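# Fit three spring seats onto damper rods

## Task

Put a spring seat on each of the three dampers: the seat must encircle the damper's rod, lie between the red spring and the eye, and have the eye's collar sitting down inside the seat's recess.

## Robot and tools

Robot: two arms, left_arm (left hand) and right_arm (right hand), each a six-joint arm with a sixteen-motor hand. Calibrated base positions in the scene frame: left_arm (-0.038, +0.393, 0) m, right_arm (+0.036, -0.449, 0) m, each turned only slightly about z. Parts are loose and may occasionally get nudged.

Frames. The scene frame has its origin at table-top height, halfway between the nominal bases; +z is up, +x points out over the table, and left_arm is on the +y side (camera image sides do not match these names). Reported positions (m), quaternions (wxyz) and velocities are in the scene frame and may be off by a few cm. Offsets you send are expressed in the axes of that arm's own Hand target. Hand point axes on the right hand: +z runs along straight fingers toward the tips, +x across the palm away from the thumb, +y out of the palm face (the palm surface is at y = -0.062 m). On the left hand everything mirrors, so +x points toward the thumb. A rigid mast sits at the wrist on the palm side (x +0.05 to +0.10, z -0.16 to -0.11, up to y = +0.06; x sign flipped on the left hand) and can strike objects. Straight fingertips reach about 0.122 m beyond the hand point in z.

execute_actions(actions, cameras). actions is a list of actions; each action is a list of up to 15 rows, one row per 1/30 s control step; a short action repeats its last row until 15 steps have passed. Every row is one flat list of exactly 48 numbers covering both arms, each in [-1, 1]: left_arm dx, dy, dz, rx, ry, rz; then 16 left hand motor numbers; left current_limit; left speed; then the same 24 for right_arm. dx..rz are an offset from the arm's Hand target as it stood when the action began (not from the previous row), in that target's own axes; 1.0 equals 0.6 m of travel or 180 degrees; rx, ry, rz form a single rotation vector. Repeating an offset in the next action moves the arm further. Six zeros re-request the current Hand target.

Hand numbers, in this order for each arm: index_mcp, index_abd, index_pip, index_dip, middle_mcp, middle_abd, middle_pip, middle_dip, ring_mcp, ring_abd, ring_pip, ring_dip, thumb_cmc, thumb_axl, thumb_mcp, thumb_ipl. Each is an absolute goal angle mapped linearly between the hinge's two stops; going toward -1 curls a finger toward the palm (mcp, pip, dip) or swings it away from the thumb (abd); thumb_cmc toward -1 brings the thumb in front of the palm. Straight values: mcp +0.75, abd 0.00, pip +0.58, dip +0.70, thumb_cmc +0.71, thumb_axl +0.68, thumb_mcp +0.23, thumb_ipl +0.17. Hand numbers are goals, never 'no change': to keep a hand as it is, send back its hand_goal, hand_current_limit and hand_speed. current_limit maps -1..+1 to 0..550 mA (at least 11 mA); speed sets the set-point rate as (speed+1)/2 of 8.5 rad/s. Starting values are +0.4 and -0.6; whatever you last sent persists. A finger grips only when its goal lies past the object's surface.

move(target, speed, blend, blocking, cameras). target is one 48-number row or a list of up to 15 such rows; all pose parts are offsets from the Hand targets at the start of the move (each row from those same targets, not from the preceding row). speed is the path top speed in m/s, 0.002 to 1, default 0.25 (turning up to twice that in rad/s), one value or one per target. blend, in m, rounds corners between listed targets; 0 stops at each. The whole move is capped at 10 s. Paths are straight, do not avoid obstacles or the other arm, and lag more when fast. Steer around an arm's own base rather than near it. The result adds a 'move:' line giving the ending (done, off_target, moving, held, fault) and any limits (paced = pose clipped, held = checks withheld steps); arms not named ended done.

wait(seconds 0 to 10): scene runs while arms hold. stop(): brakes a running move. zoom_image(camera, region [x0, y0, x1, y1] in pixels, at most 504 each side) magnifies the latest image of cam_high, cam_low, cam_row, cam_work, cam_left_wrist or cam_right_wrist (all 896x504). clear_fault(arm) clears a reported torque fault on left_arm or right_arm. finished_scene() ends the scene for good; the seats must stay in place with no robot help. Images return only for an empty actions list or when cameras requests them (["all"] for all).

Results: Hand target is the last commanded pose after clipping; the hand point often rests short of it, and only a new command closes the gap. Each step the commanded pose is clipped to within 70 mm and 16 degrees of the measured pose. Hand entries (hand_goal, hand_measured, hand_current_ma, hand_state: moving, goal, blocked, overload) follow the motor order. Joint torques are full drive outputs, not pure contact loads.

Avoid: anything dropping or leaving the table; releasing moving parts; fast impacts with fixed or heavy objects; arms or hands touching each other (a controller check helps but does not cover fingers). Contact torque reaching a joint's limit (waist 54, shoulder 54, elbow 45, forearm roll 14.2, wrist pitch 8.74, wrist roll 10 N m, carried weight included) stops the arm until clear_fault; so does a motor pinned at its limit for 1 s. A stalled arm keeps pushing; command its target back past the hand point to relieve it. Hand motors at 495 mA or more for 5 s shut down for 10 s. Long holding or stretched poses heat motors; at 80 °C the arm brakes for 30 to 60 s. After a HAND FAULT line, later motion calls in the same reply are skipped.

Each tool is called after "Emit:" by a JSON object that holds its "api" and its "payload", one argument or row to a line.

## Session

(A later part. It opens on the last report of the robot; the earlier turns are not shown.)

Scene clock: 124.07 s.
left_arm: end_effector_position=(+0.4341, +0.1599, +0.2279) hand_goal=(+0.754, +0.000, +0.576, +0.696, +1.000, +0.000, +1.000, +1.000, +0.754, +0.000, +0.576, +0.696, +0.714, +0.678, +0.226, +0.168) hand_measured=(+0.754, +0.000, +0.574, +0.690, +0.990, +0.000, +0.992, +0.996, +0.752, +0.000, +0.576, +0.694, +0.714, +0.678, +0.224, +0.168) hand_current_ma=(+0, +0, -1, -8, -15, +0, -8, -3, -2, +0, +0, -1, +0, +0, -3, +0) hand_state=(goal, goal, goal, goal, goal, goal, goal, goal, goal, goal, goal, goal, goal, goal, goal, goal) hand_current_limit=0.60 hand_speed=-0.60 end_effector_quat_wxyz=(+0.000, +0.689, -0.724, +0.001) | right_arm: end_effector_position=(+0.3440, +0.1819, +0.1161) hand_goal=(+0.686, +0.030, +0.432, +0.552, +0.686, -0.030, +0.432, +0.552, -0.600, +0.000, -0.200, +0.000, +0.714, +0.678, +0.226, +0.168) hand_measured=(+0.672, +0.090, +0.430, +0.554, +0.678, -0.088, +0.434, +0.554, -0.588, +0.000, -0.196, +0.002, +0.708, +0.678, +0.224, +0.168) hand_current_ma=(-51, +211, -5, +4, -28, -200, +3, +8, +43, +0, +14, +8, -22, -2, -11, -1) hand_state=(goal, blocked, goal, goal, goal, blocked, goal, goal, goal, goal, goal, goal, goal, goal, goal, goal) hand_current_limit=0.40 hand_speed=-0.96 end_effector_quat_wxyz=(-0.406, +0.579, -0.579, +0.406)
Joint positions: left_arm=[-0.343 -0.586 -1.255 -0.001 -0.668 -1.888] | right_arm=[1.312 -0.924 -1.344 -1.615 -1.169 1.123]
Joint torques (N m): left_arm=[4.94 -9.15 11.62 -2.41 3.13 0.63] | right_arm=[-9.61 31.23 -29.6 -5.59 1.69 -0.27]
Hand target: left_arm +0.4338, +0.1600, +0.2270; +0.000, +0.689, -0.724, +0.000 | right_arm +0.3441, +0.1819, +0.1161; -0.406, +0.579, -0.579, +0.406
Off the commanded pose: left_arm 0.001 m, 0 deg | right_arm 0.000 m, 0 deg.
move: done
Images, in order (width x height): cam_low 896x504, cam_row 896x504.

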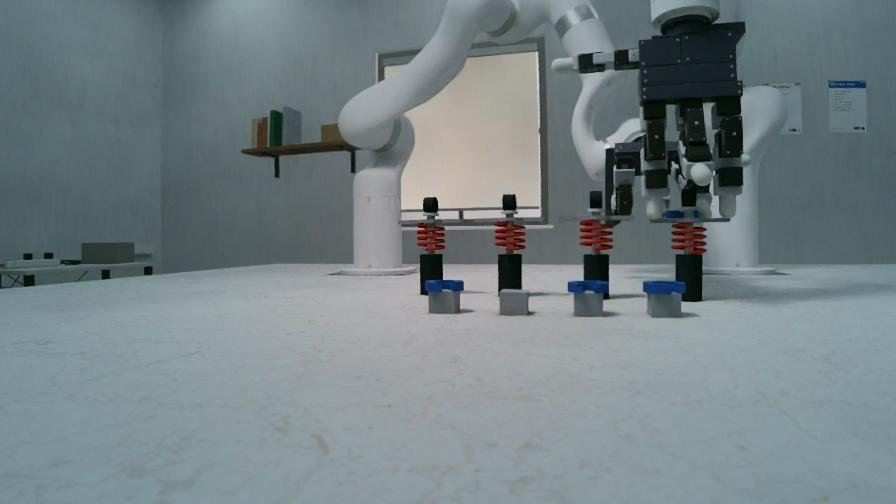

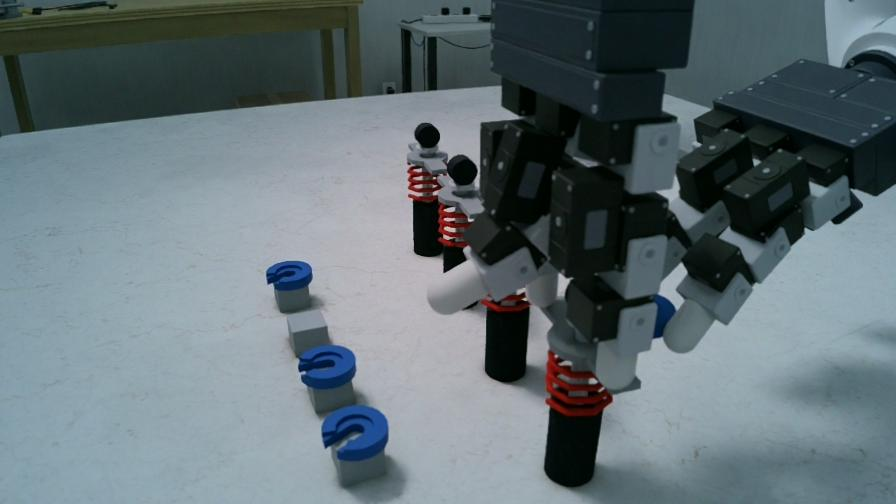

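Emit:
{"api": "move", "payload": {
  "target": [
    [0,0,0,0,0,0, 0.754,0,0.576,0.696, 1,0,1,1, 0.754,0,0.576,0.696, 0.714,0.678,0.226,0.168, 0.6,-0.6, 0,0.00204,0.00074,0,0,0, 0.685,0.03,0.431,0.551, 0.685,-0.03,0.431,0.551, -0.6,0,-0.2,0.0, 0.714,0.678,0.226,0.168, 0.4,-0.96],
    [0,0,0,0,0,0, 0.754,0,0.576,0.696, 1,0,1,1, 0.754,0,0.576,0.696, 0.714,0.678,0.226,0.168, 0.6,-0.6, 0,-0.00252,0.01327,0,0,0, 0.685,0.03,0.431,0.551, 0.685,-0.03,0.431,0.551, -0.6,0,-0.2,0.0, 0.714,0.678,0.226,0.168, 0.4,-0.96]
  ],
  "speed": 0.02,
  "cameras": ["cam_low","cam_row"]
}}

Emit:
{"api": "zoom_image", "payload": {
  "camera": "cam_low",
  "region": [650, 180, 730, 230]
}}

Emit:
{"api": "zoom_image", "payload": {
  "camera": "cam_row",
  "region": [540, 220, 800, 420]
}}

Scene clock: 125.57 s.
left_arm: end_effector_position=(+0.4341, +0.1599, +0.2279) hand_goal=(+0.754, +0.000, +0.576, +0.696, +1.000, +0.000, +1.000, +1.000, +0.754, +0.000, +0.576, +0.696, +0.714, +0.678, +0.226, +0.168) hand_measured=(+0.754, +0.000, +0.574, +0.690, +0.990, +0.000, +0.992, +0.996, +0.752, +0.000, +0.576, +0.694, +0.714, +0.678, +0.224, +0.168) hand_current_ma=(+0, +0, -1, -8, -15, +0, -8, -3, -2, +0, +0, -1, +0, +0, -3, +0) hand_state=(goal, goal, goal, goal, goal, goal, goal, goal, goal, goal, goal, goal, goal, goal, goal, goal) hand_current_limit=0.60 hand_speed=-0.60 end_effector_quat_wxyz=(+0.000, +0.689, -0.724, +0.001) | right_arm: end_effector_position=(+0.3520, +0.1819, +0.1148) hand_goal=(+0.686, +0.030, +0.432, +0.552, +0.686, -0.030, +0.432, +0.552, -0.600, +0.000, -0.200, +0.000, +0.714, +0.678, +0.226, +0.168) hand_measured=(+0.672, +0.090, +0.430, +0.554, +0.678, -0.088, +0.434, +0.554, -0.588, +0.000, -0.196, +0.002, +0.708, +0.678, +0.224, +0.168) hand_current_ma=(-51, +211, -5, +4, -28, -200, +3, +8, +43, +0, +14, +8, -22, -2, -11, -1) hand_state=(goal, blocked, goal, goal, goal, blocked, goal, goal, goal, goal, goal, goal, goal, goal, goal, goal) hand_current_limit=0.40 hand_speed=-0.96 end_effector_quat_wxyz=(-0.406, +0.579, -0.579, +0.406)
Joint positions: left_arm=[-0.343 -0.586 -1.255 -0.001 -0.668 -1.888] | right_arm=[1.3 -0.93 -1.351 -1.626 -1.164 1.122]
Joint torques (N m): left_arm=[4.21 -10.65 11.56 -1.91 3.09 0.74] | right_arm=[-9.07 31.39 -29.43 -5.13 1.43 -0.4]
Hand target: left_arm +0.4338, +0.1600, +0.2270; +0.000, +0.689, -0.724, +0.000 | right_arm +0.3521, +0.1819, +0.1148; -0.406, +0.579, -0.579, +0.406
Off the commanded pose: left_arm 0.001 m, 0 deg | right_arm 0.000 m, 0 deg.
move: done
Images, in order (width x height): cam_low 896x504, cam_row 896x504.

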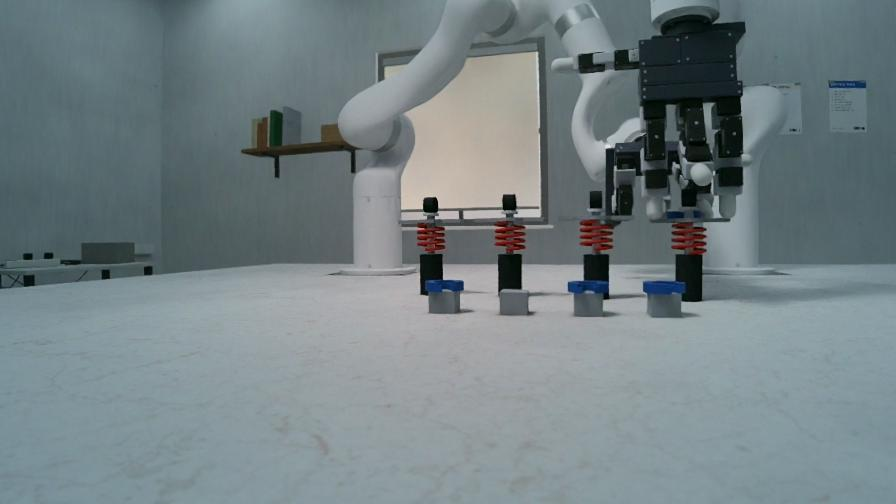

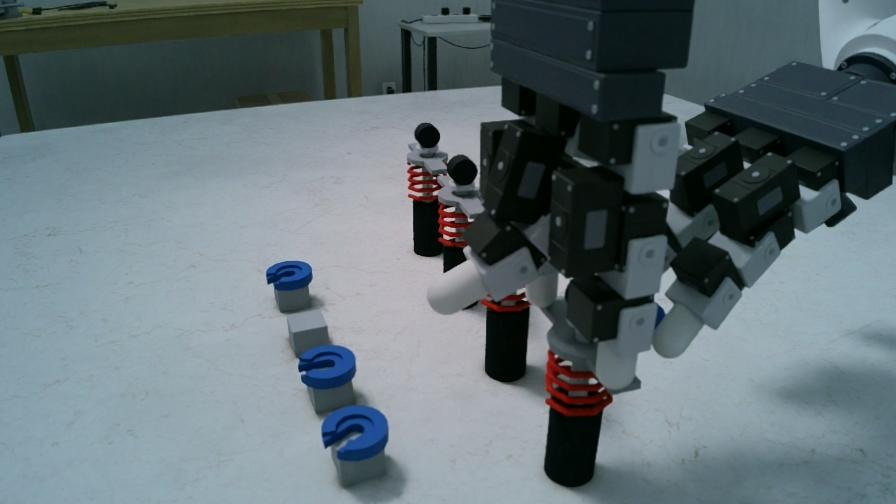

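Scaled by 6.300.

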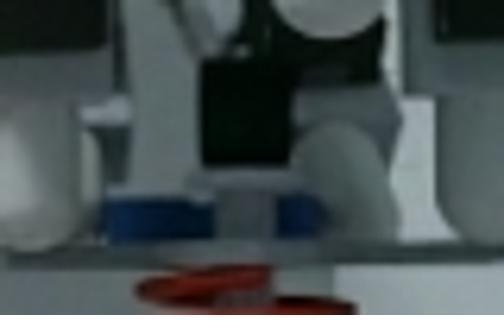

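Scaled by 1.938.

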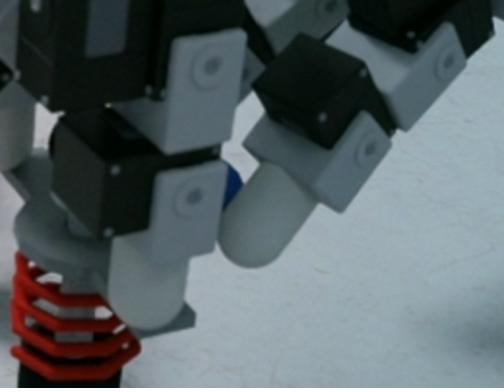

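Emit:
{"api": "move", "payload": {
  "target": [0,0,0,0,0,0, 0.754,0,0.576,0.696, 1,0,1,1, 0.754,0,0.576,0.696, 0.714,0.678,0.226,0.168, 0.6,-0.6, 0,-0.0057,0.01567,0,0,0, 0.685,0.03,0.431,0.551, 0.685,-0.03,0.431,0.551, -0.6,0,-0.2,0.0, 0.714,0.678,0.226,0.168, 0.4,-0.96],
  "speed": 0.02,
  "cameras": ["cam_low","cam_row"]
}}

Emit:
{"api": "zoom_image", "payload": {
  "camera": "cam_low",
  "region": [650, 180, 730, 230]
}}

Emit:
{"api": "zoom_image", "payload": {
  "camera": "cam_row",
  "region": [540, 220, 800, 420]
}}

Scene clock: 126.63 s.
left_arm: end_effector_position=(+0.4341, +0.1599, +0.2279) hand_goal=(+0.754, +0.000, +0.576, +0.696, +1.000, +0.000, +1.000, +1.000, +0.754, +0.000, +0.576, +0.696, +0.714, +0.678, +0.226, +0.168) hand_measured=(+0.754, +0.000, +0.574, +0.690, +0.990, +0.000, +0.992, +0.996, +0.752, +0.000, +0.576, +0.694, +0.714, +0.678, +0.224, +0.168) hand_current_ma=(+0, +0, -1, -8, -15, +0, -8, -3, -2, +0, +0, -1, +0, +0, -3, +0) hand_state=(goal, goal, goal, goal, goal, goal, goal, goal, goal, goal, goal, goal, goal, goal, goal, goal) hand_current_limit=0.60 hand_speed=-0.60 end_effector_quat_wxyz=(+0.000, +0.689, -0.724, +0.001) | right_arm: end_effector_position=(+0.3620, +0.1819, +0.1148) hand_goal=(+0.686, +0.030, +0.432, +0.552, +0.686, -0.030, +0.432, +0.552, -0.600, +0.000, -0.200, +0.000, +0.714, +0.678, +0.226, +0.168) hand_measured=(+0.672, +0.090, +0.430, +0.552, +0.678, -0.088, +0.434, +0.554, -0.588, +0.000, -0.196, +0.002, +0.708, +0.678, +0.224, +0.168) hand_current_ma=(-55, +211, -8, +2, -28, -200, +3, +8, +43, +0, +14, +8, -22, -2, -11, -1) hand_state=(goal, blocked, goal, goal, goal, blocked, goal, goal, goal, goal, goal, goal, goal, goal, goal, goal) hand_current_limit=0.40 hand_speed=-0.96 end_effector_quat_wxyz=(-0.406, +0.579, -0.579, +0.406)
Joint positions: left_arm=[-0.343 -0.586 -1.255 -0.001 -0.668 -1.888] | right_arm=[1.284 -0.934 -1.359 -1.639 -1.157 1.117]
Joint torques (N m): left_arm=[2.5 -10.69 11.43 -1.93 3.16 0.81] | right_arm=[-8.79 32.81 -29.15 -4.63 1.53 -0.33]
Hand target: left_arm +0.4338, +0.1600, +0.2270; +0.000, +0.689, -0.724, +0.000 | right_arm +0.3621, +0.1819, +0.1148; -0.406, +0.579, -0.579, +0.406
Off the commanded pose: left_arm 0.001 m, 0 deg | right_arm 0.000 m, 0 deg.
move: done
Images, in order (width x height): cam_low 896x504, cam_row 896x504.

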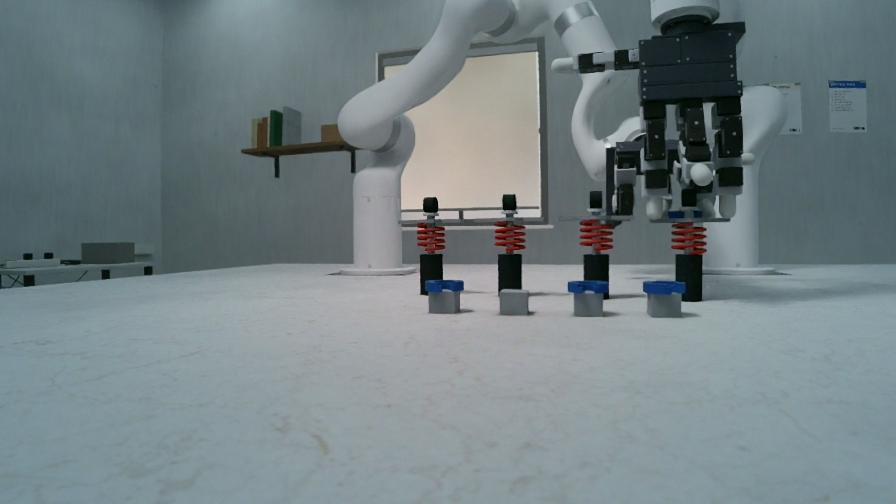

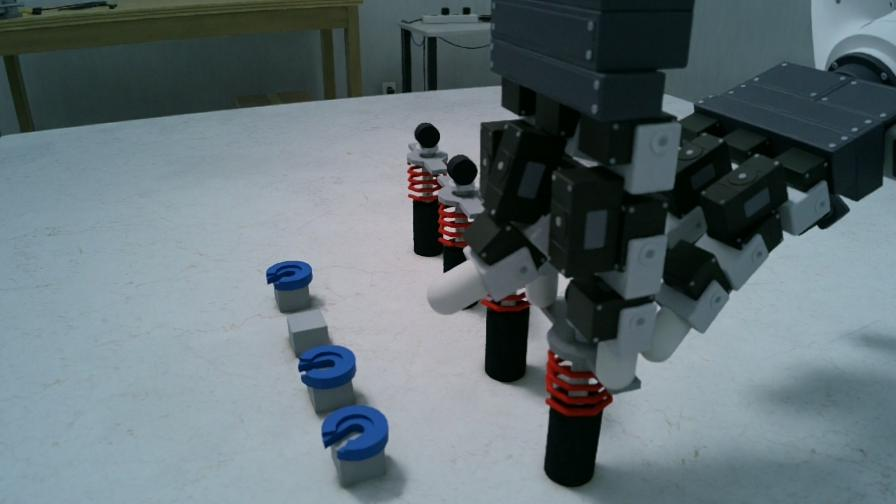

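Scaled by 6.300.

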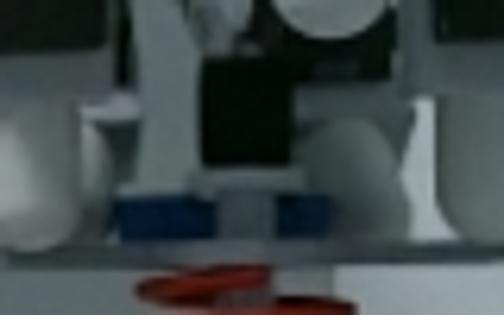

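Scaled by 1.938.

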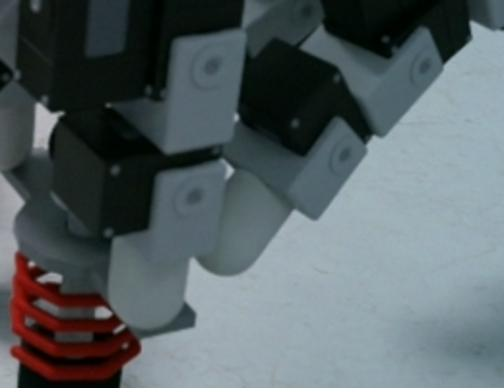

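Emit:
{"api": "move", "payload": {
  "target": [0,0,0,0,0,0, 0.754,0,0.576,0.696, 1,0,1,1, 0.754,0,0.576,0.696, 0.714,0.678,0.226,0.168, 0.6,-0.6, 0,-0.0046,0.0125,0,0,0, 0.685,0.03,0.431,0.551, 0.685,-0.03,0.431,0.551, -0.6,0,-0.2,0.0, 0.714,0.678,0.226,0.168, 0.4,-0.96],
  "speed": 0.02,
  "cameras": ["cam_low","cam_row"]
}}

Emit:
{"api": "zoom_image", "payload": {
  "camera": "cam_low",
  "region": [650, 180, 730, 230]
}}

Emit:
{"api": "zoom_image", "payload": {
  "camera": "cam_row",
  "region": [540, 220, 800, 420]
}}

Scene clock: 127.67 s.
left_arm: end_effector_position=(+0.4341, +0.1599, +0.2279) hand_goal=(+0.754, +0.000, +0.576, +0.696, +1.000, +0.000, +1.000, +1.000, +0.754, +0.000, +0.576, +0.696, +0.714, +0.678, +0.226, +0.168) hand_measured=(+0.754, +0.000, +0.574, +0.690, +0.990, +0.000, +0.992, +0.996, +0.752, +0.000, +0.576, +0.694, +0.714, +0.678, +0.224, +0.168) hand_current_ma=(+0, +0, -1, -8, -15, +0, -8, -3, -2, +0, +0, -1, +0, +0, -3, +0) hand_state=(goal, goal, goal, goal, goal, goal, goal, goal, goal, goal, goal, goal, goal, goal, goal, goal) hand_current_limit=0.60 hand_speed=-0.60 end_effector_quat_wxyz=(+0.000, +0.689, -0.724, +0.001) | right_arm: end_effector_position=(+0.3700, +0.1819, +0.1149) hand_goal=(+0.686, +0.030, +0.432, +0.552, +0.686, -0.030, +0.432, +0.552, -0.600, +0.000, -0.200, +0.000, +0.714, +0.678, +0.226, +0.168) hand_measured=(+0.672, +0.090, +0.430, +0.552, +0.678, -0.088, +0.434, +0.554, -0.588, +0.000, -0.196, +0.002, +0.708, +0.678, +0.224, +0.168) hand_current_ma=(-55, +211, -8, +2, -28, -200, +3, +8, +43, +0, +14, +8, -22, -2, -11, -1) hand_state=(goal, blocked, goal, goal, goal, blocked, goal, goal, goal, goal, goal, goal, goal, goal, goal, goal) hand_current_limit=0.40 hand_speed=-0.96 end_effector_quat_wxyz=(-0.406, +0.579, -0.579, +0.406)
Joint positions: left_arm=[-0.343 -0.586 -1.255 -0.001 -0.668 -1.888] | right_arm=[1.272 -0.937 -1.366 -1.649 -1.152 1.114]
Joint torques (N m): left_arm=[-0.13 -7.98 11.69 -1.96 3.2 0.86] | right_arm=[-9.66 32.05 -29.49 -5.49 1.59 -0.79]
Hand target: left_arm +0.4338, +0.1600, +0.2270; +0.000, +0.689, -0.724, +0.000 | right_arm +0.3701, +0.1819, +0.1149; -0.406, +0.579, -0.579, +0.406
Off the commanded pose: left_arm 0.001 m, 0 deg | right_arm 0.000 m, 0 deg.
move: done
Images, in order (width x height): cam_low 896x504, cam_row 896x504.

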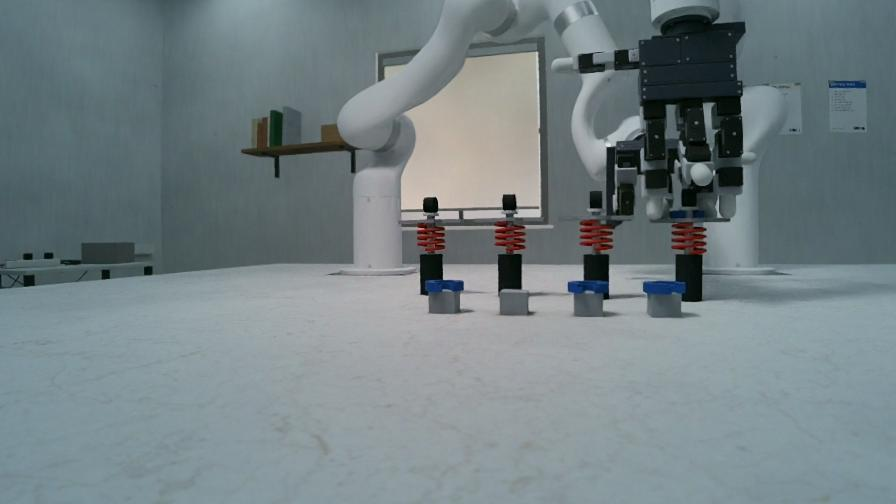

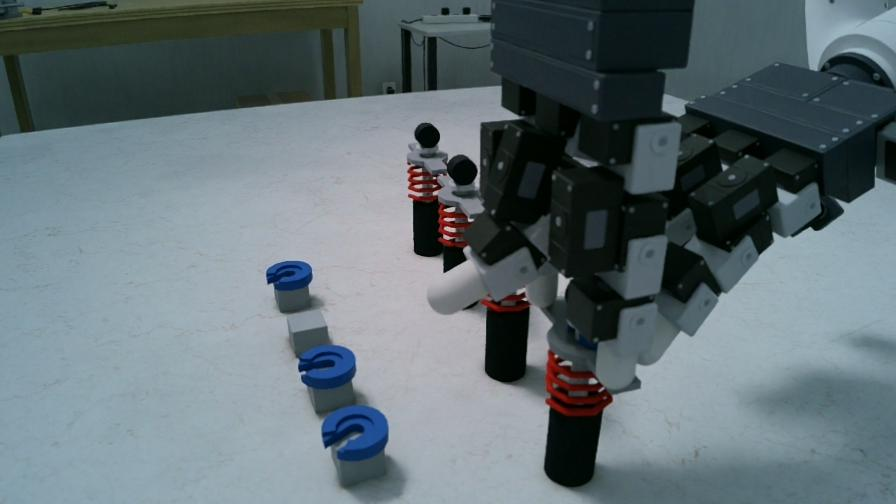

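Scaled by 6.300.

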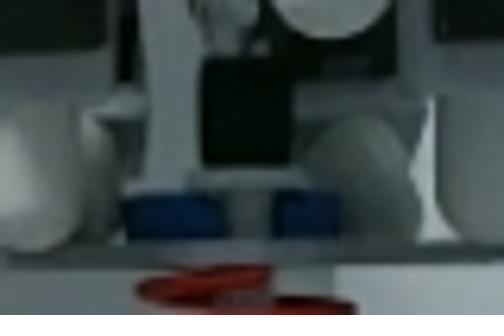

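Scaled by 1.938.

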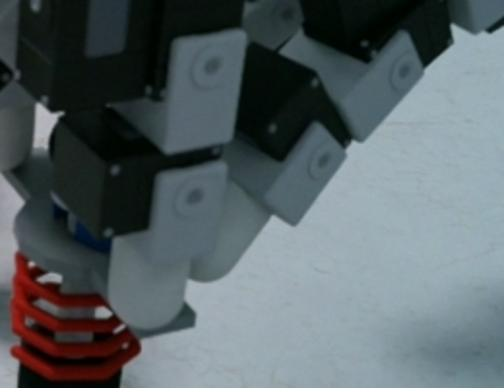

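Emit:
{"api": "move", "payload": {
  "target": [0,0,0,0,0,0, 0.754,0,0.576,0.696, 1,0,1,1, 0.754,0,0.576,0.696, 0.714,0.678,0.226,0.168, 0.6,-0.6, 0,-0.0023,0.00627,0,0,0, 0.685,0.03,0.431,0.551, 0.685,-0.03,0.431,0.551, -0.6,0,-0.2,0.0, 0.714,0.678,0.226,0.168, 0.4,-0.96],
  "speed": 0.02,
  "cameras": ["cam_low","cam_row","cam_high","cam_work"]
}}

Emit:
{"api": "zoom_image", "payload": {
  "camera": "cam_low",
  "region": [650, 180, 730, 230]
}}

Emit:
{"api": "zoom_image", "payload": {
  "camera": "cam_row",
  "region": [540, 260, 700, 400]
}}

Emit:
{"api": "zoom_image", "payload": {
  "camera": "cam_high",
  "region": [390, 190, 490, 265]
}}

Scene clock: 128.77 s.
left_arm: end_effector_position=(+0.4340, +0.1599, +0.2277) hand_goal=(+0.754, +0.000, +0.576, +0.696, +1.000, +0.000, +1.000, +1.000, +0.754, +0.000, +0.576, +0.696, +0.714, +0.678, +0.226, +0.168) hand_measured=(+0.754, +0.000, +0.574, +0.690, +0.990, +0.000, +0.992, +0.996, +0.752, +0.000, +0.576, +0.694, +0.714, +0.678, +0.224, +0.168) hand_current_ma=(+1, +0, -1, -8, -15, +0, -8, -3, -1, +0, +0, -2, +0, +0, -3, +0) hand_state=(goal, goal, goal, goal, goal, goal, goal, goal, goal, goal, goal, goal, goal, goal, goal, goal) hand_current_limit=0.60 hand_speed=-0.60 end_effector_quat_wxyz=(+0.000, +0.689, -0.724, +0.000) | right_arm: end_effector_position=(+0.3741, +0.1819, +0.1149) hand_goal=(+0.686, +0.030, +0.432, +0.552, +0.686, -0.030, +0.432, +0.552, -0.600, +0.000, -0.200, +0.000, +0.714, +0.678, +0.226, +0.168) hand_measured=(+0.668, +0.090, +0.426, +0.552, +0.684, -0.088, +0.412, +0.532, -0.588, +0.000, -0.196, +0.002, +0.708, +0.678, +0.224, +0.168) hand_current_ma=(-70, +211, -17, -1, -5, -207, -74, -71, +43, +0, +14, +8, -22, -2, -11, -1) hand_state=(goal, blocked, goal, goal, goal, blocked, blocked, goal, goal, goal, goal, goal, goal, goal, goal, goal) hand_current_limit=0.40 hand_speed=-0.96 end_effector_quat_wxyz=(-0.406, +0.579, -0.579, +0.406)
Joint positions: left_arm=[-0.343 -0.586 -1.255 -0.001 -0.668 -1.888] | right_arm=[1.266 -0.939 -1.37 -1.654 -1.149 1.112]
Joint torques (N m): left_arm=[-1.36 -4.22 9.48 -2.55 2.49 0.84] | right_arm=[-20.79 26.29 -25.75 -4.61 2.13 -0.59]
Hand target: left_arm +0.4338, +0.1600, +0.2270; +0.000, +0.689, -0.724, +0.000 | right_arm +0.3741, +0.1819, +0.1149; -0.406, +0.579, -0.579, +0.406
Off the commanded pose: left_arm 0.001 m, 0 deg | right_arm 0.000 m, 0 deg.
move: done
Images, in order (width x height): cam_high 896x504, cam_low 896x504, cam_row 896x504, cam_work 896x504.

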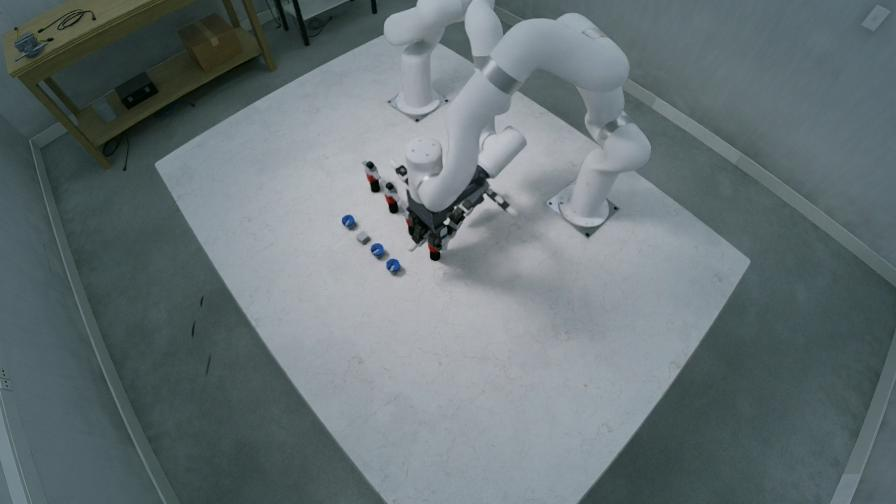

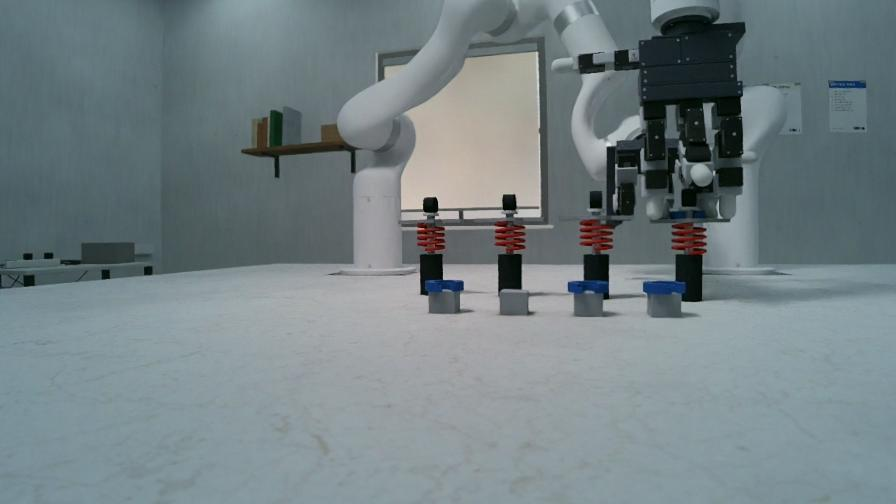

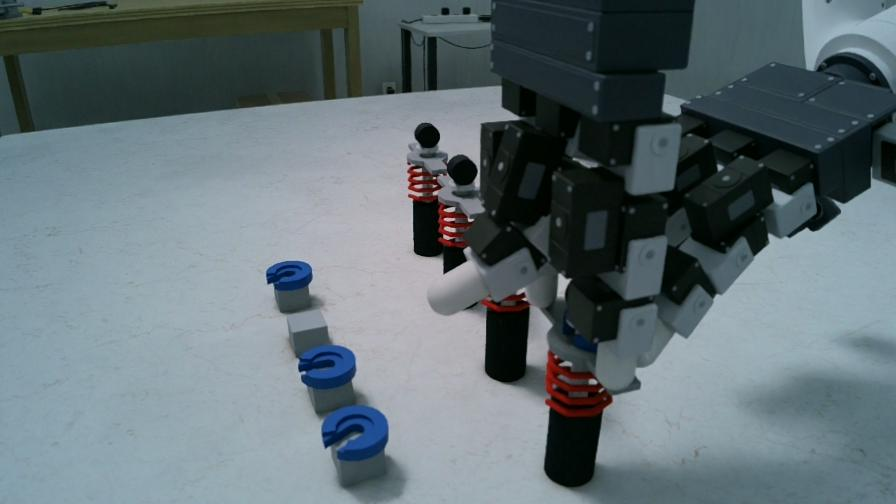

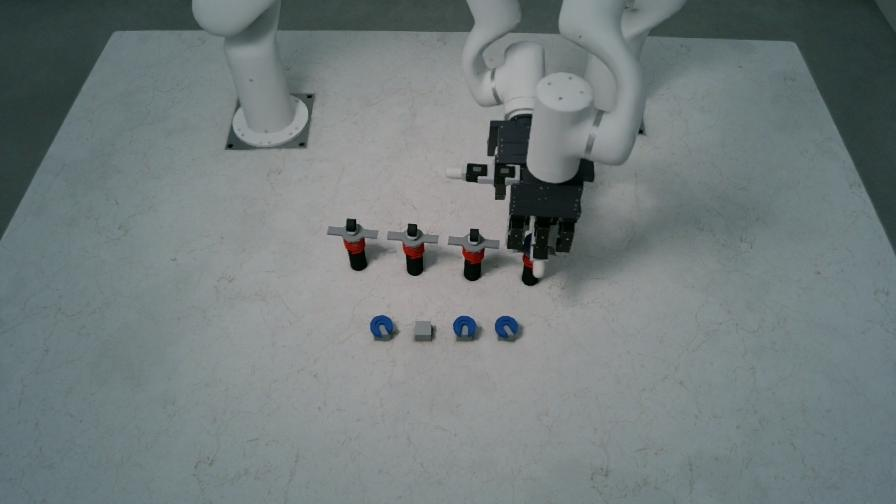

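Scaled by 6.300.

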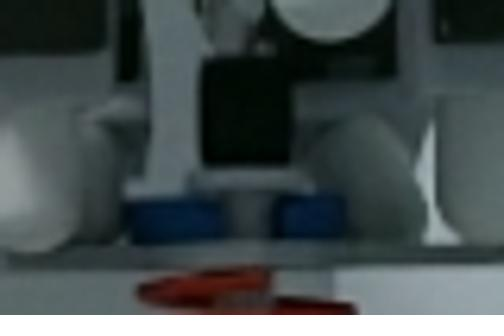

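Scaled by 3.150.

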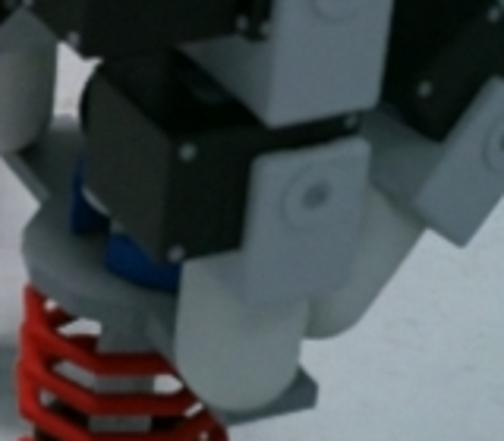

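Scaled by 5.040.

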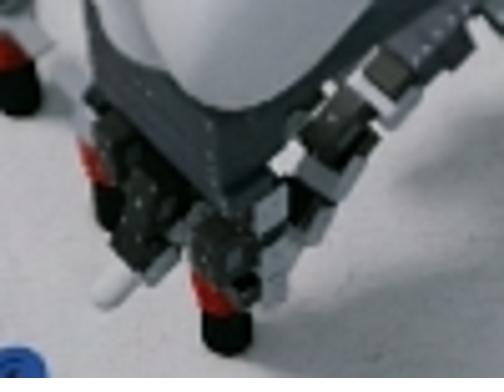

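Emit:
{"api": "zoom_image", "payload": {
  "camera": "cam_low",
  "region": [670, 195, 710, 225]
}}

Emit:
{"api": "zoom_image", "payload": {
  "camera": "cam_low",
  "region": [560, 180, 640, 330]
}}

Emit:
{"api": "zoom_image", "payload": {
  "camera": "cam_row",
  "region": [290, 330, 370, 400]
}}

Scaled by 12.600.

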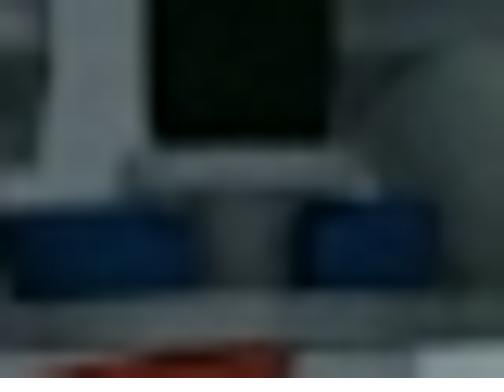

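Scaled by 3.360.

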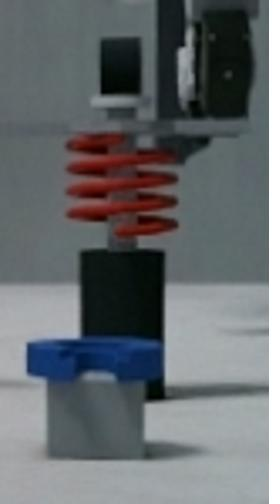

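Scaled by 6.300.

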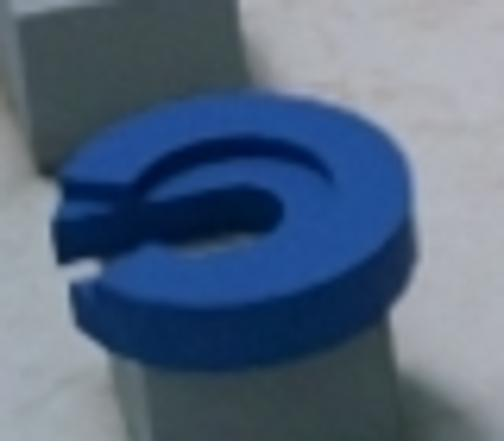

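Emit:
{"api": "move", "payload": {
  "target": [0,0,0,0,0,0, 0.754,0,0.576,0.696, 1,0,1,1, 0.754,0,0.576,0.696, 0.714,0.678,0.226,0.168, 0.6,-0.6, 0.0017,0,0,0,0,0, 0.685,0.03,0.431,0.551, 0.685,-0.03,0.431,0.551, -0.6,0,-0.2,0.0, 0.714,0.678,0.226,0.168, 0.4,-0.96],
  "speed": 0.02,
  "cameras": ["cam_low"]
}}

Emit:
{"api": "zoom_image", "payload": {
  "camera": "cam_low",
  "region": [650, 180, 730, 230]
}}

Scene clock: 130.20 s.
left_arm: end_effector_position=(+0.4340, +0.1599, +0.2276) hand_goal=(+0.754, +0.000, +0.576, +0.696, +1.000, +0.000, +1.000, +1.000, +0.754, +0.000, +0.576, +0.696, +0.714, +0.678, +0.226, +0.168) hand_measured=(+0.756, +0.000, +0.574, +0.690, +0.990, +0.000, +0.992, +0.996, +0.752, +0.000, +0.576, +0.694, +0.714, +0.678, +0.224, +0.168) hand_current_ma=(+1, +0, -1, -8, -15, +0, -8, -3, -1, +0, +0, -2, +0, +0, -3, +0) hand_state=(goal, goal, goal, goal, goal, goal, goal, goal, goal, goal, goal, goal, goal, goal, goal, goal) hand_current_limit=0.60 hand_speed=-0.60 end_effector_quat_wxyz=(+0.000, +0.689, -0.724, +0.000) | right_arm: end_effector_position=(+0.3741, +0.1809, +0.1149) hand_goal=(+0.686, +0.030, +0.432, +0.552, +0.686, -0.030, +0.432, +0.552, -0.600, +0.000, -0.200, +0.000, +0.714, +0.678, +0.226, +0.168) hand_measured=(+0.666, +0.092, +0.426, +0.552, +0.686, -0.084, +0.410, +0.530, -0.588, +0.000, -0.196, +0.002, +0.708, +0.678, +0.224, +0.168) hand_current_ma=(-77, +216, -20, -2, +2, -190, -83, -79, +43, +0, +14, +8, -22, -2, -11, -1) hand_state=(goal, blocked, goal, goal, goal, blocked, blocked, blocked, goal, goal, goal, goal, goal, goal, goal, goal) hand_current_limit=0.40 hand_speed=-0.96 end_effector_quat_wxyz=(-0.406, +0.579, -0.579, +0.406)
Joint positions: left_arm=[-0.343 -0.586 -1.255 -0.001 -0.668 -1.888] | right_arm=[1.265 -0.937 -1.366 -1.655 -1.149 1.114]
Joint torques (N m): left_arm=[-3.33 -5.35 7.78 -2.14 1.28 0.7] | right_arm=[-23.36 45.57 -10.56 -3.45 1.6 0.57]
Hand target: left_arm +0.4338, +0.1600, +0.2270; +0.000, +0.689, -0.724, +0.000 | right_arm +0.3741, +0.1809, +0.1149; -0.406, +0.579, -0.579, +0.406
Off the commanded pose: left_arm 0.001 m, 0 deg | right_arm 0.000 m, 0 deg.
move: done
Images, in order (width x height): cam_low 896x504.

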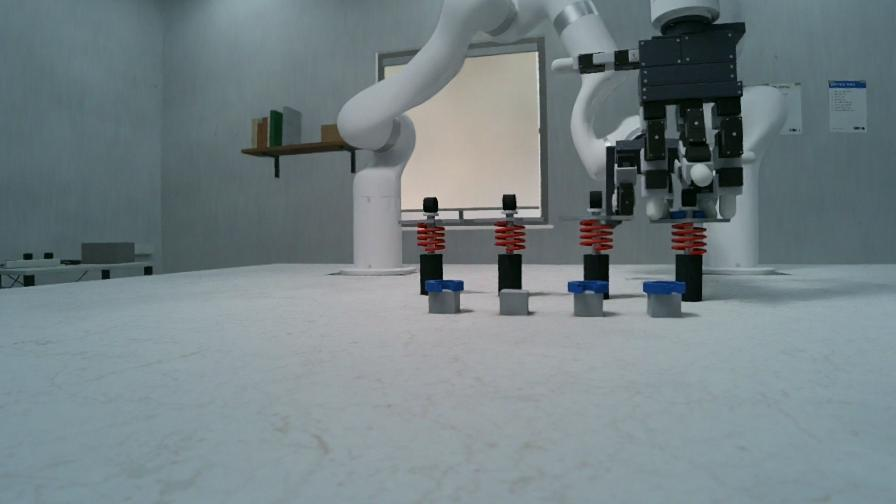

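Scaled by 6.300.

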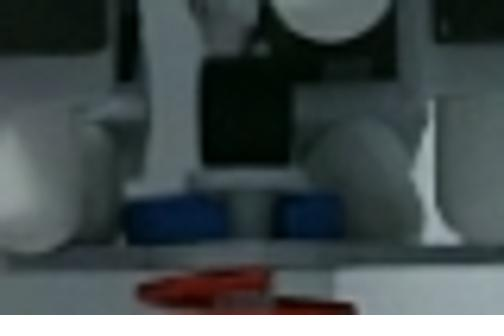

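Emit:
{"api": "wait", "payload": {
  "seconds": 0.05,
  "cameras": ["cam_left_wrist","cam_right_wrist","cam_high","cam_work"]
}}

Emit:
{"api": "zoom_image", "payload": {
  "camera": "cam_right_wrist",
  "region": [350, 0, 600, 150]
}}

Emit:
{"api": "zoom_image", "payload": {
  "camera": "cam_left_wrist",
  "region": [380, 40, 660, 200]
}}

Emit:
{"api": "zoom_image", "payload": {
  "camera": "cam_work",
  "region": [490, 190, 590, 290]
}}

Scene clock: 130.53 s.
left_arm: end_effector_position=(+0.4340, +0.1599, +0.2276) hand_goal=(+0.754, +0.000, +0.576, +0.696, +1.000, +0.000, +1.000, +1.000, +0.754, +0.000, +0.576, +0.696, +0.714, +0.678, +0.226, +0.168) hand_measured=(+0.756, +0.000, +0.574, +0.690, +0.990, +0.000, +0.992, +0.996, +0.752, +0.000, +0.576, +0.694, +0.714, +0.678, +0.224, +0.168) hand_current_ma=(+1, +0, -1, -8, -15, +0, -8, -3, -1, +0, +0, -2, +0, +0, -3, +0) hand_state=(goal, goal, goal, goal, goal, goal, goal, goal, goal, goal, goal, goal, goal, goal, goal, goal) hand_current_limit=0.60 hand_speed=-0.60 end_effector_quat_wxyz=(+0.000, +0.689, -0.724, +0.000) | right_arm: end_effector_position=(+0.3741, +0.1809, +0.1149) hand_goal=(+0.686, +0.030, +0.432, +0.552, +0.686, -0.030, +0.432, +0.552, -0.600, +0.000, -0.200, +0.000, +0.714, +0.678, +0.226, +0.168) hand_measured=(+0.666, +0.092, +0.426, +0.552, +0.686, -0.084, +0.410, +0.530, -0.588, +0.000, -0.196, +0.002, +0.708, +0.678, +0.224, +0.168) hand_current_ma=(-77, +217, -20, -2, +2, -189, -84, -79, +43, +0, +14, +8, -22, -2, -11, -1) hand_state=(blocked, blocked, goal, goal, goal, blocked, blocked, blocked, goal, goal, goal, goal, goal, goal, goal, goal) hand_current_limit=0.40 hand_speed=-0.96 end_effector_quat_wxyz=(-0.406, +0.579, -0.579, +0.406)
Joint positions: left_arm=[-0.343 -0.586 -1.255 -0.001 -0.668 -1.888] | right_arm=[1.265 -0.937 -1.366 -1.655 -1.149 1.114]
Joint torques (N m): left_arm=[-4.7 -5.25 7.62 -1.71 1.04 0.76] | right_arm=[-22.16 44.38 -10.37 -3.28 1.37 0.4]
Hand target: left_arm +0.4338, +0.1600, +0.2270; +0.000, +0.689, -0.724, +0.000 | right_arm +0.3741, +0.1809, +0.1149; -0.406, +0.579, -0.579, +0.406
Off the commanded pose: left_arm 0.001 m, 0 deg | right_arm 0.000 m, 0 deg.
wait: 0.07 s; at rest from the start
Images, in order (width x height): cam_high 896x504, cam_work 896x504, cam_left_wrist 896x504, cam_right_wrist 896x504.

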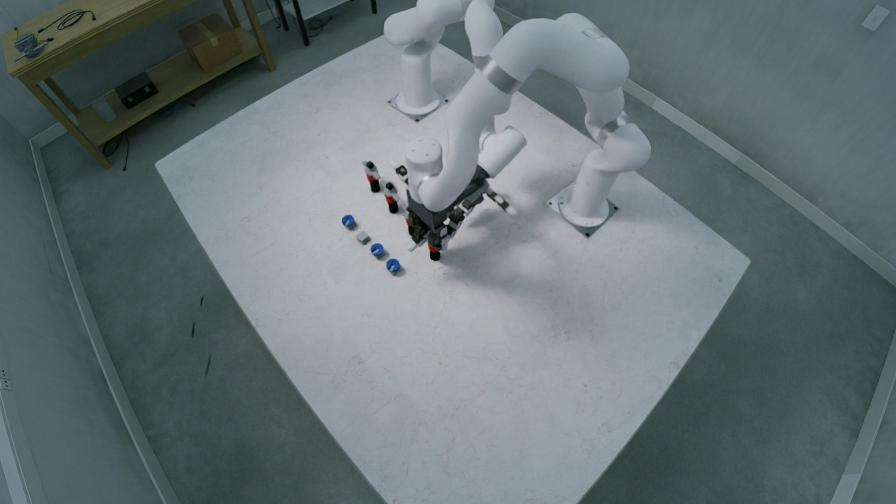

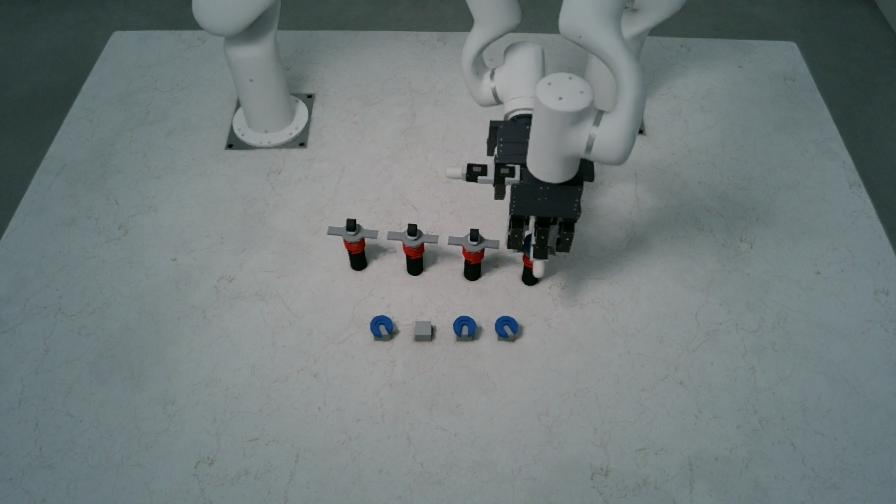

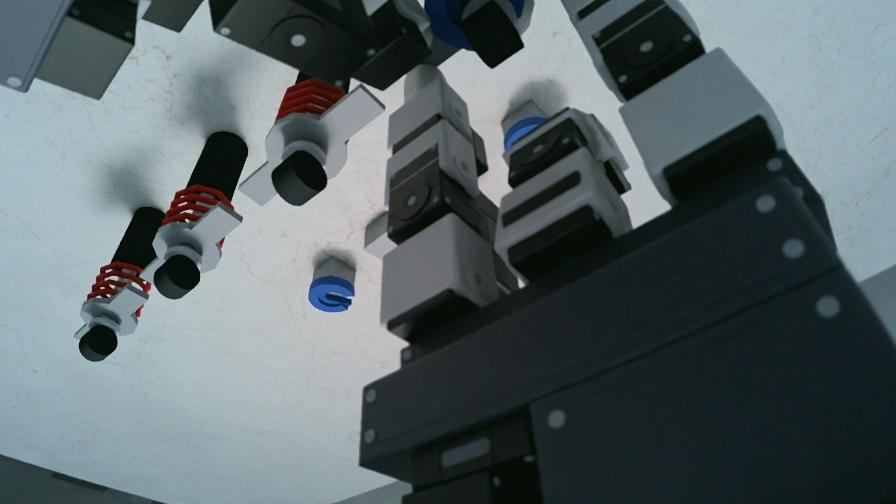

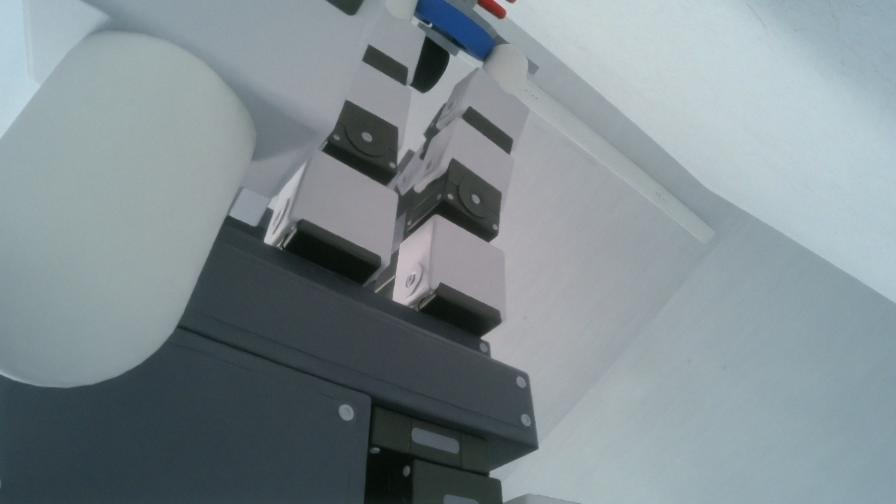

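Scaled by 2.016.

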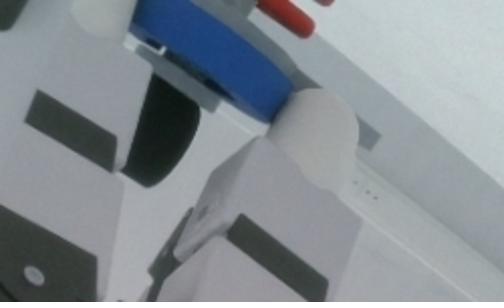

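Scaled by 1.800.

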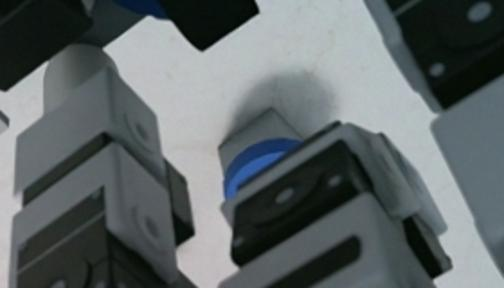

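Scaled by 5.040.

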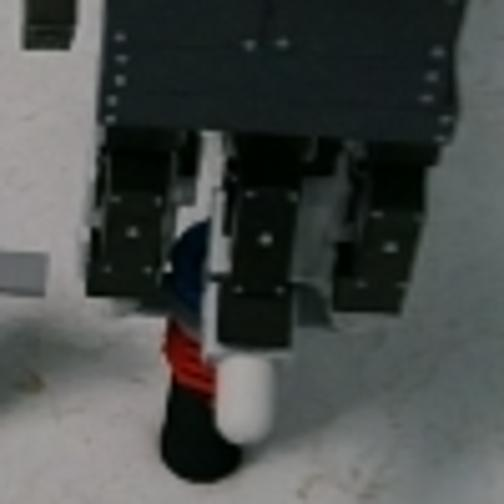

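Emit:
{"api": "move", "payload": {
  "target": [0,0,0.0013,0,0,0, 0.754,0,0.576,0.696, 1,0,1,1, 0.754,0,0.576,0.696, 0.714,0.678,0.226,0.168, 0.6,-0.6, 0,0.0008,0.0003,0,0,0, 0.685,0.03,0.431,0.551, 0.685,-0.03,0.431,0.551, -0.6,0,-0.2,0.0, 0.714,0.678,0.226,0.168, 0.4,-0.96],
  "speed": 0.01,
  "cameras": ["cam_low"]
}}

Emit:
{"api": "zoom_image", "payload": {
  "camera": "cam_low",
  "region": [650, 180, 730, 230]
}}

Scene clock: 132.07 s.
left_arm: end_effector_position=(+0.4340, +0.1599, +0.2270) hand_goal=(+0.754, +0.000, +0.576, +0.696, +1.000, +0.000, +1.000, +1.000, +0.754, +0.000, +0.576, +0.696, +0.714, +0.678, +0.226, +0.168) hand_measured=(+0.756, +0.000, +0.574, +0.690, +0.990, +0.000, +0.992, +0.996, +0.754, +0.000, +0.576, +0.694, +0.714, +0.678, +0.224, +0.168) hand_current_ma=(+1, +0, -1, -8, -15, +0, -8, -3, -1, +0, +0, -2, +0, +0, -3, +0) hand_state=(goal, goal, goal, goal, goal, goal, goal, goal, goal, goal, goal, goal, goal, goal, goal, goal) hand_current_limit=0.60 hand_speed=-0.60 end_effector_quat_wxyz=(+0.000, +0.689, -0.724, +0.001) | right_arm: end_effector_position=(+0.3741, +0.1809, +0.1144) hand_goal=(+0.686, +0.030, +0.432, +0.552, +0.686, -0.030, +0.432, +0.552, -0.600, +0.000, -0.200, +0.000, +0.714, +0.678, +0.226, +0.168) hand_measured=(+0.666, +0.092, +0.426, +0.552, +0.686, -0.084, +0.408, +0.530, -0.588, +0.000, -0.196, +0.002, +0.708, +0.678, +0.224, +0.168) hand_current_ma=(-77, +218, -20, -2, +1, -186, -85, -79, +43, +0, +14, +8, -22, -2, -11, -1) hand_state=(blocked, blocked, goal, goal, goal, blocked, blocked, blocked, goal, goal, goal, goal, goal, goal, goal, goal) hand_current_limit=0.40 hand_speed=-0.96 end_effector_quat_wxyz=(-0.406, +0.579, -0.579, +0.406)
Joint positions: left_arm=[-0.343 -0.587 -1.254 -0.001 -0.666 -1.888] | right_arm=[1.265 -0.938 -1.366 -1.655 -1.149 1.115]
Joint torques (N m): left_arm=[-7.97 -6.25 10.46 -1.59 3.27 0.74] | right_arm=[-20.53 24.98 -23.3 -3.47 -0.33 0.53]
Hand target: left_arm +0.4338, +0.1600, +0.2262; +0.000, +0.689, -0.724, +0.000 | right_arm +0.3741, +0.1809, +0.1144; -0.406, +0.579, -0.579, +0.406
Off the commanded pose: left_arm 0.001 m, 0 deg | right_arm 0.000 m, 0 deg.
move: done
Images, in order (width x height): cam_low 896x504.

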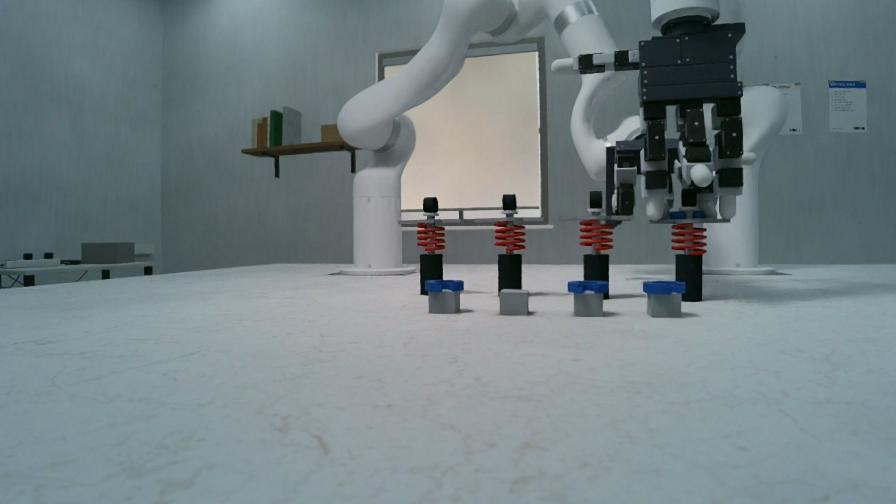

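Scaled by 6.300.

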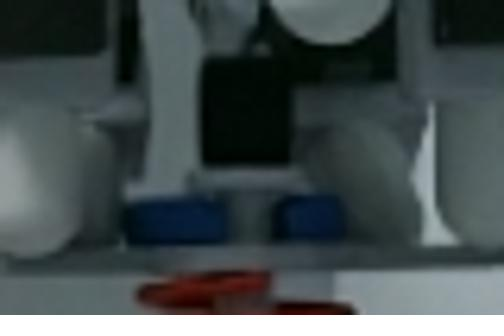

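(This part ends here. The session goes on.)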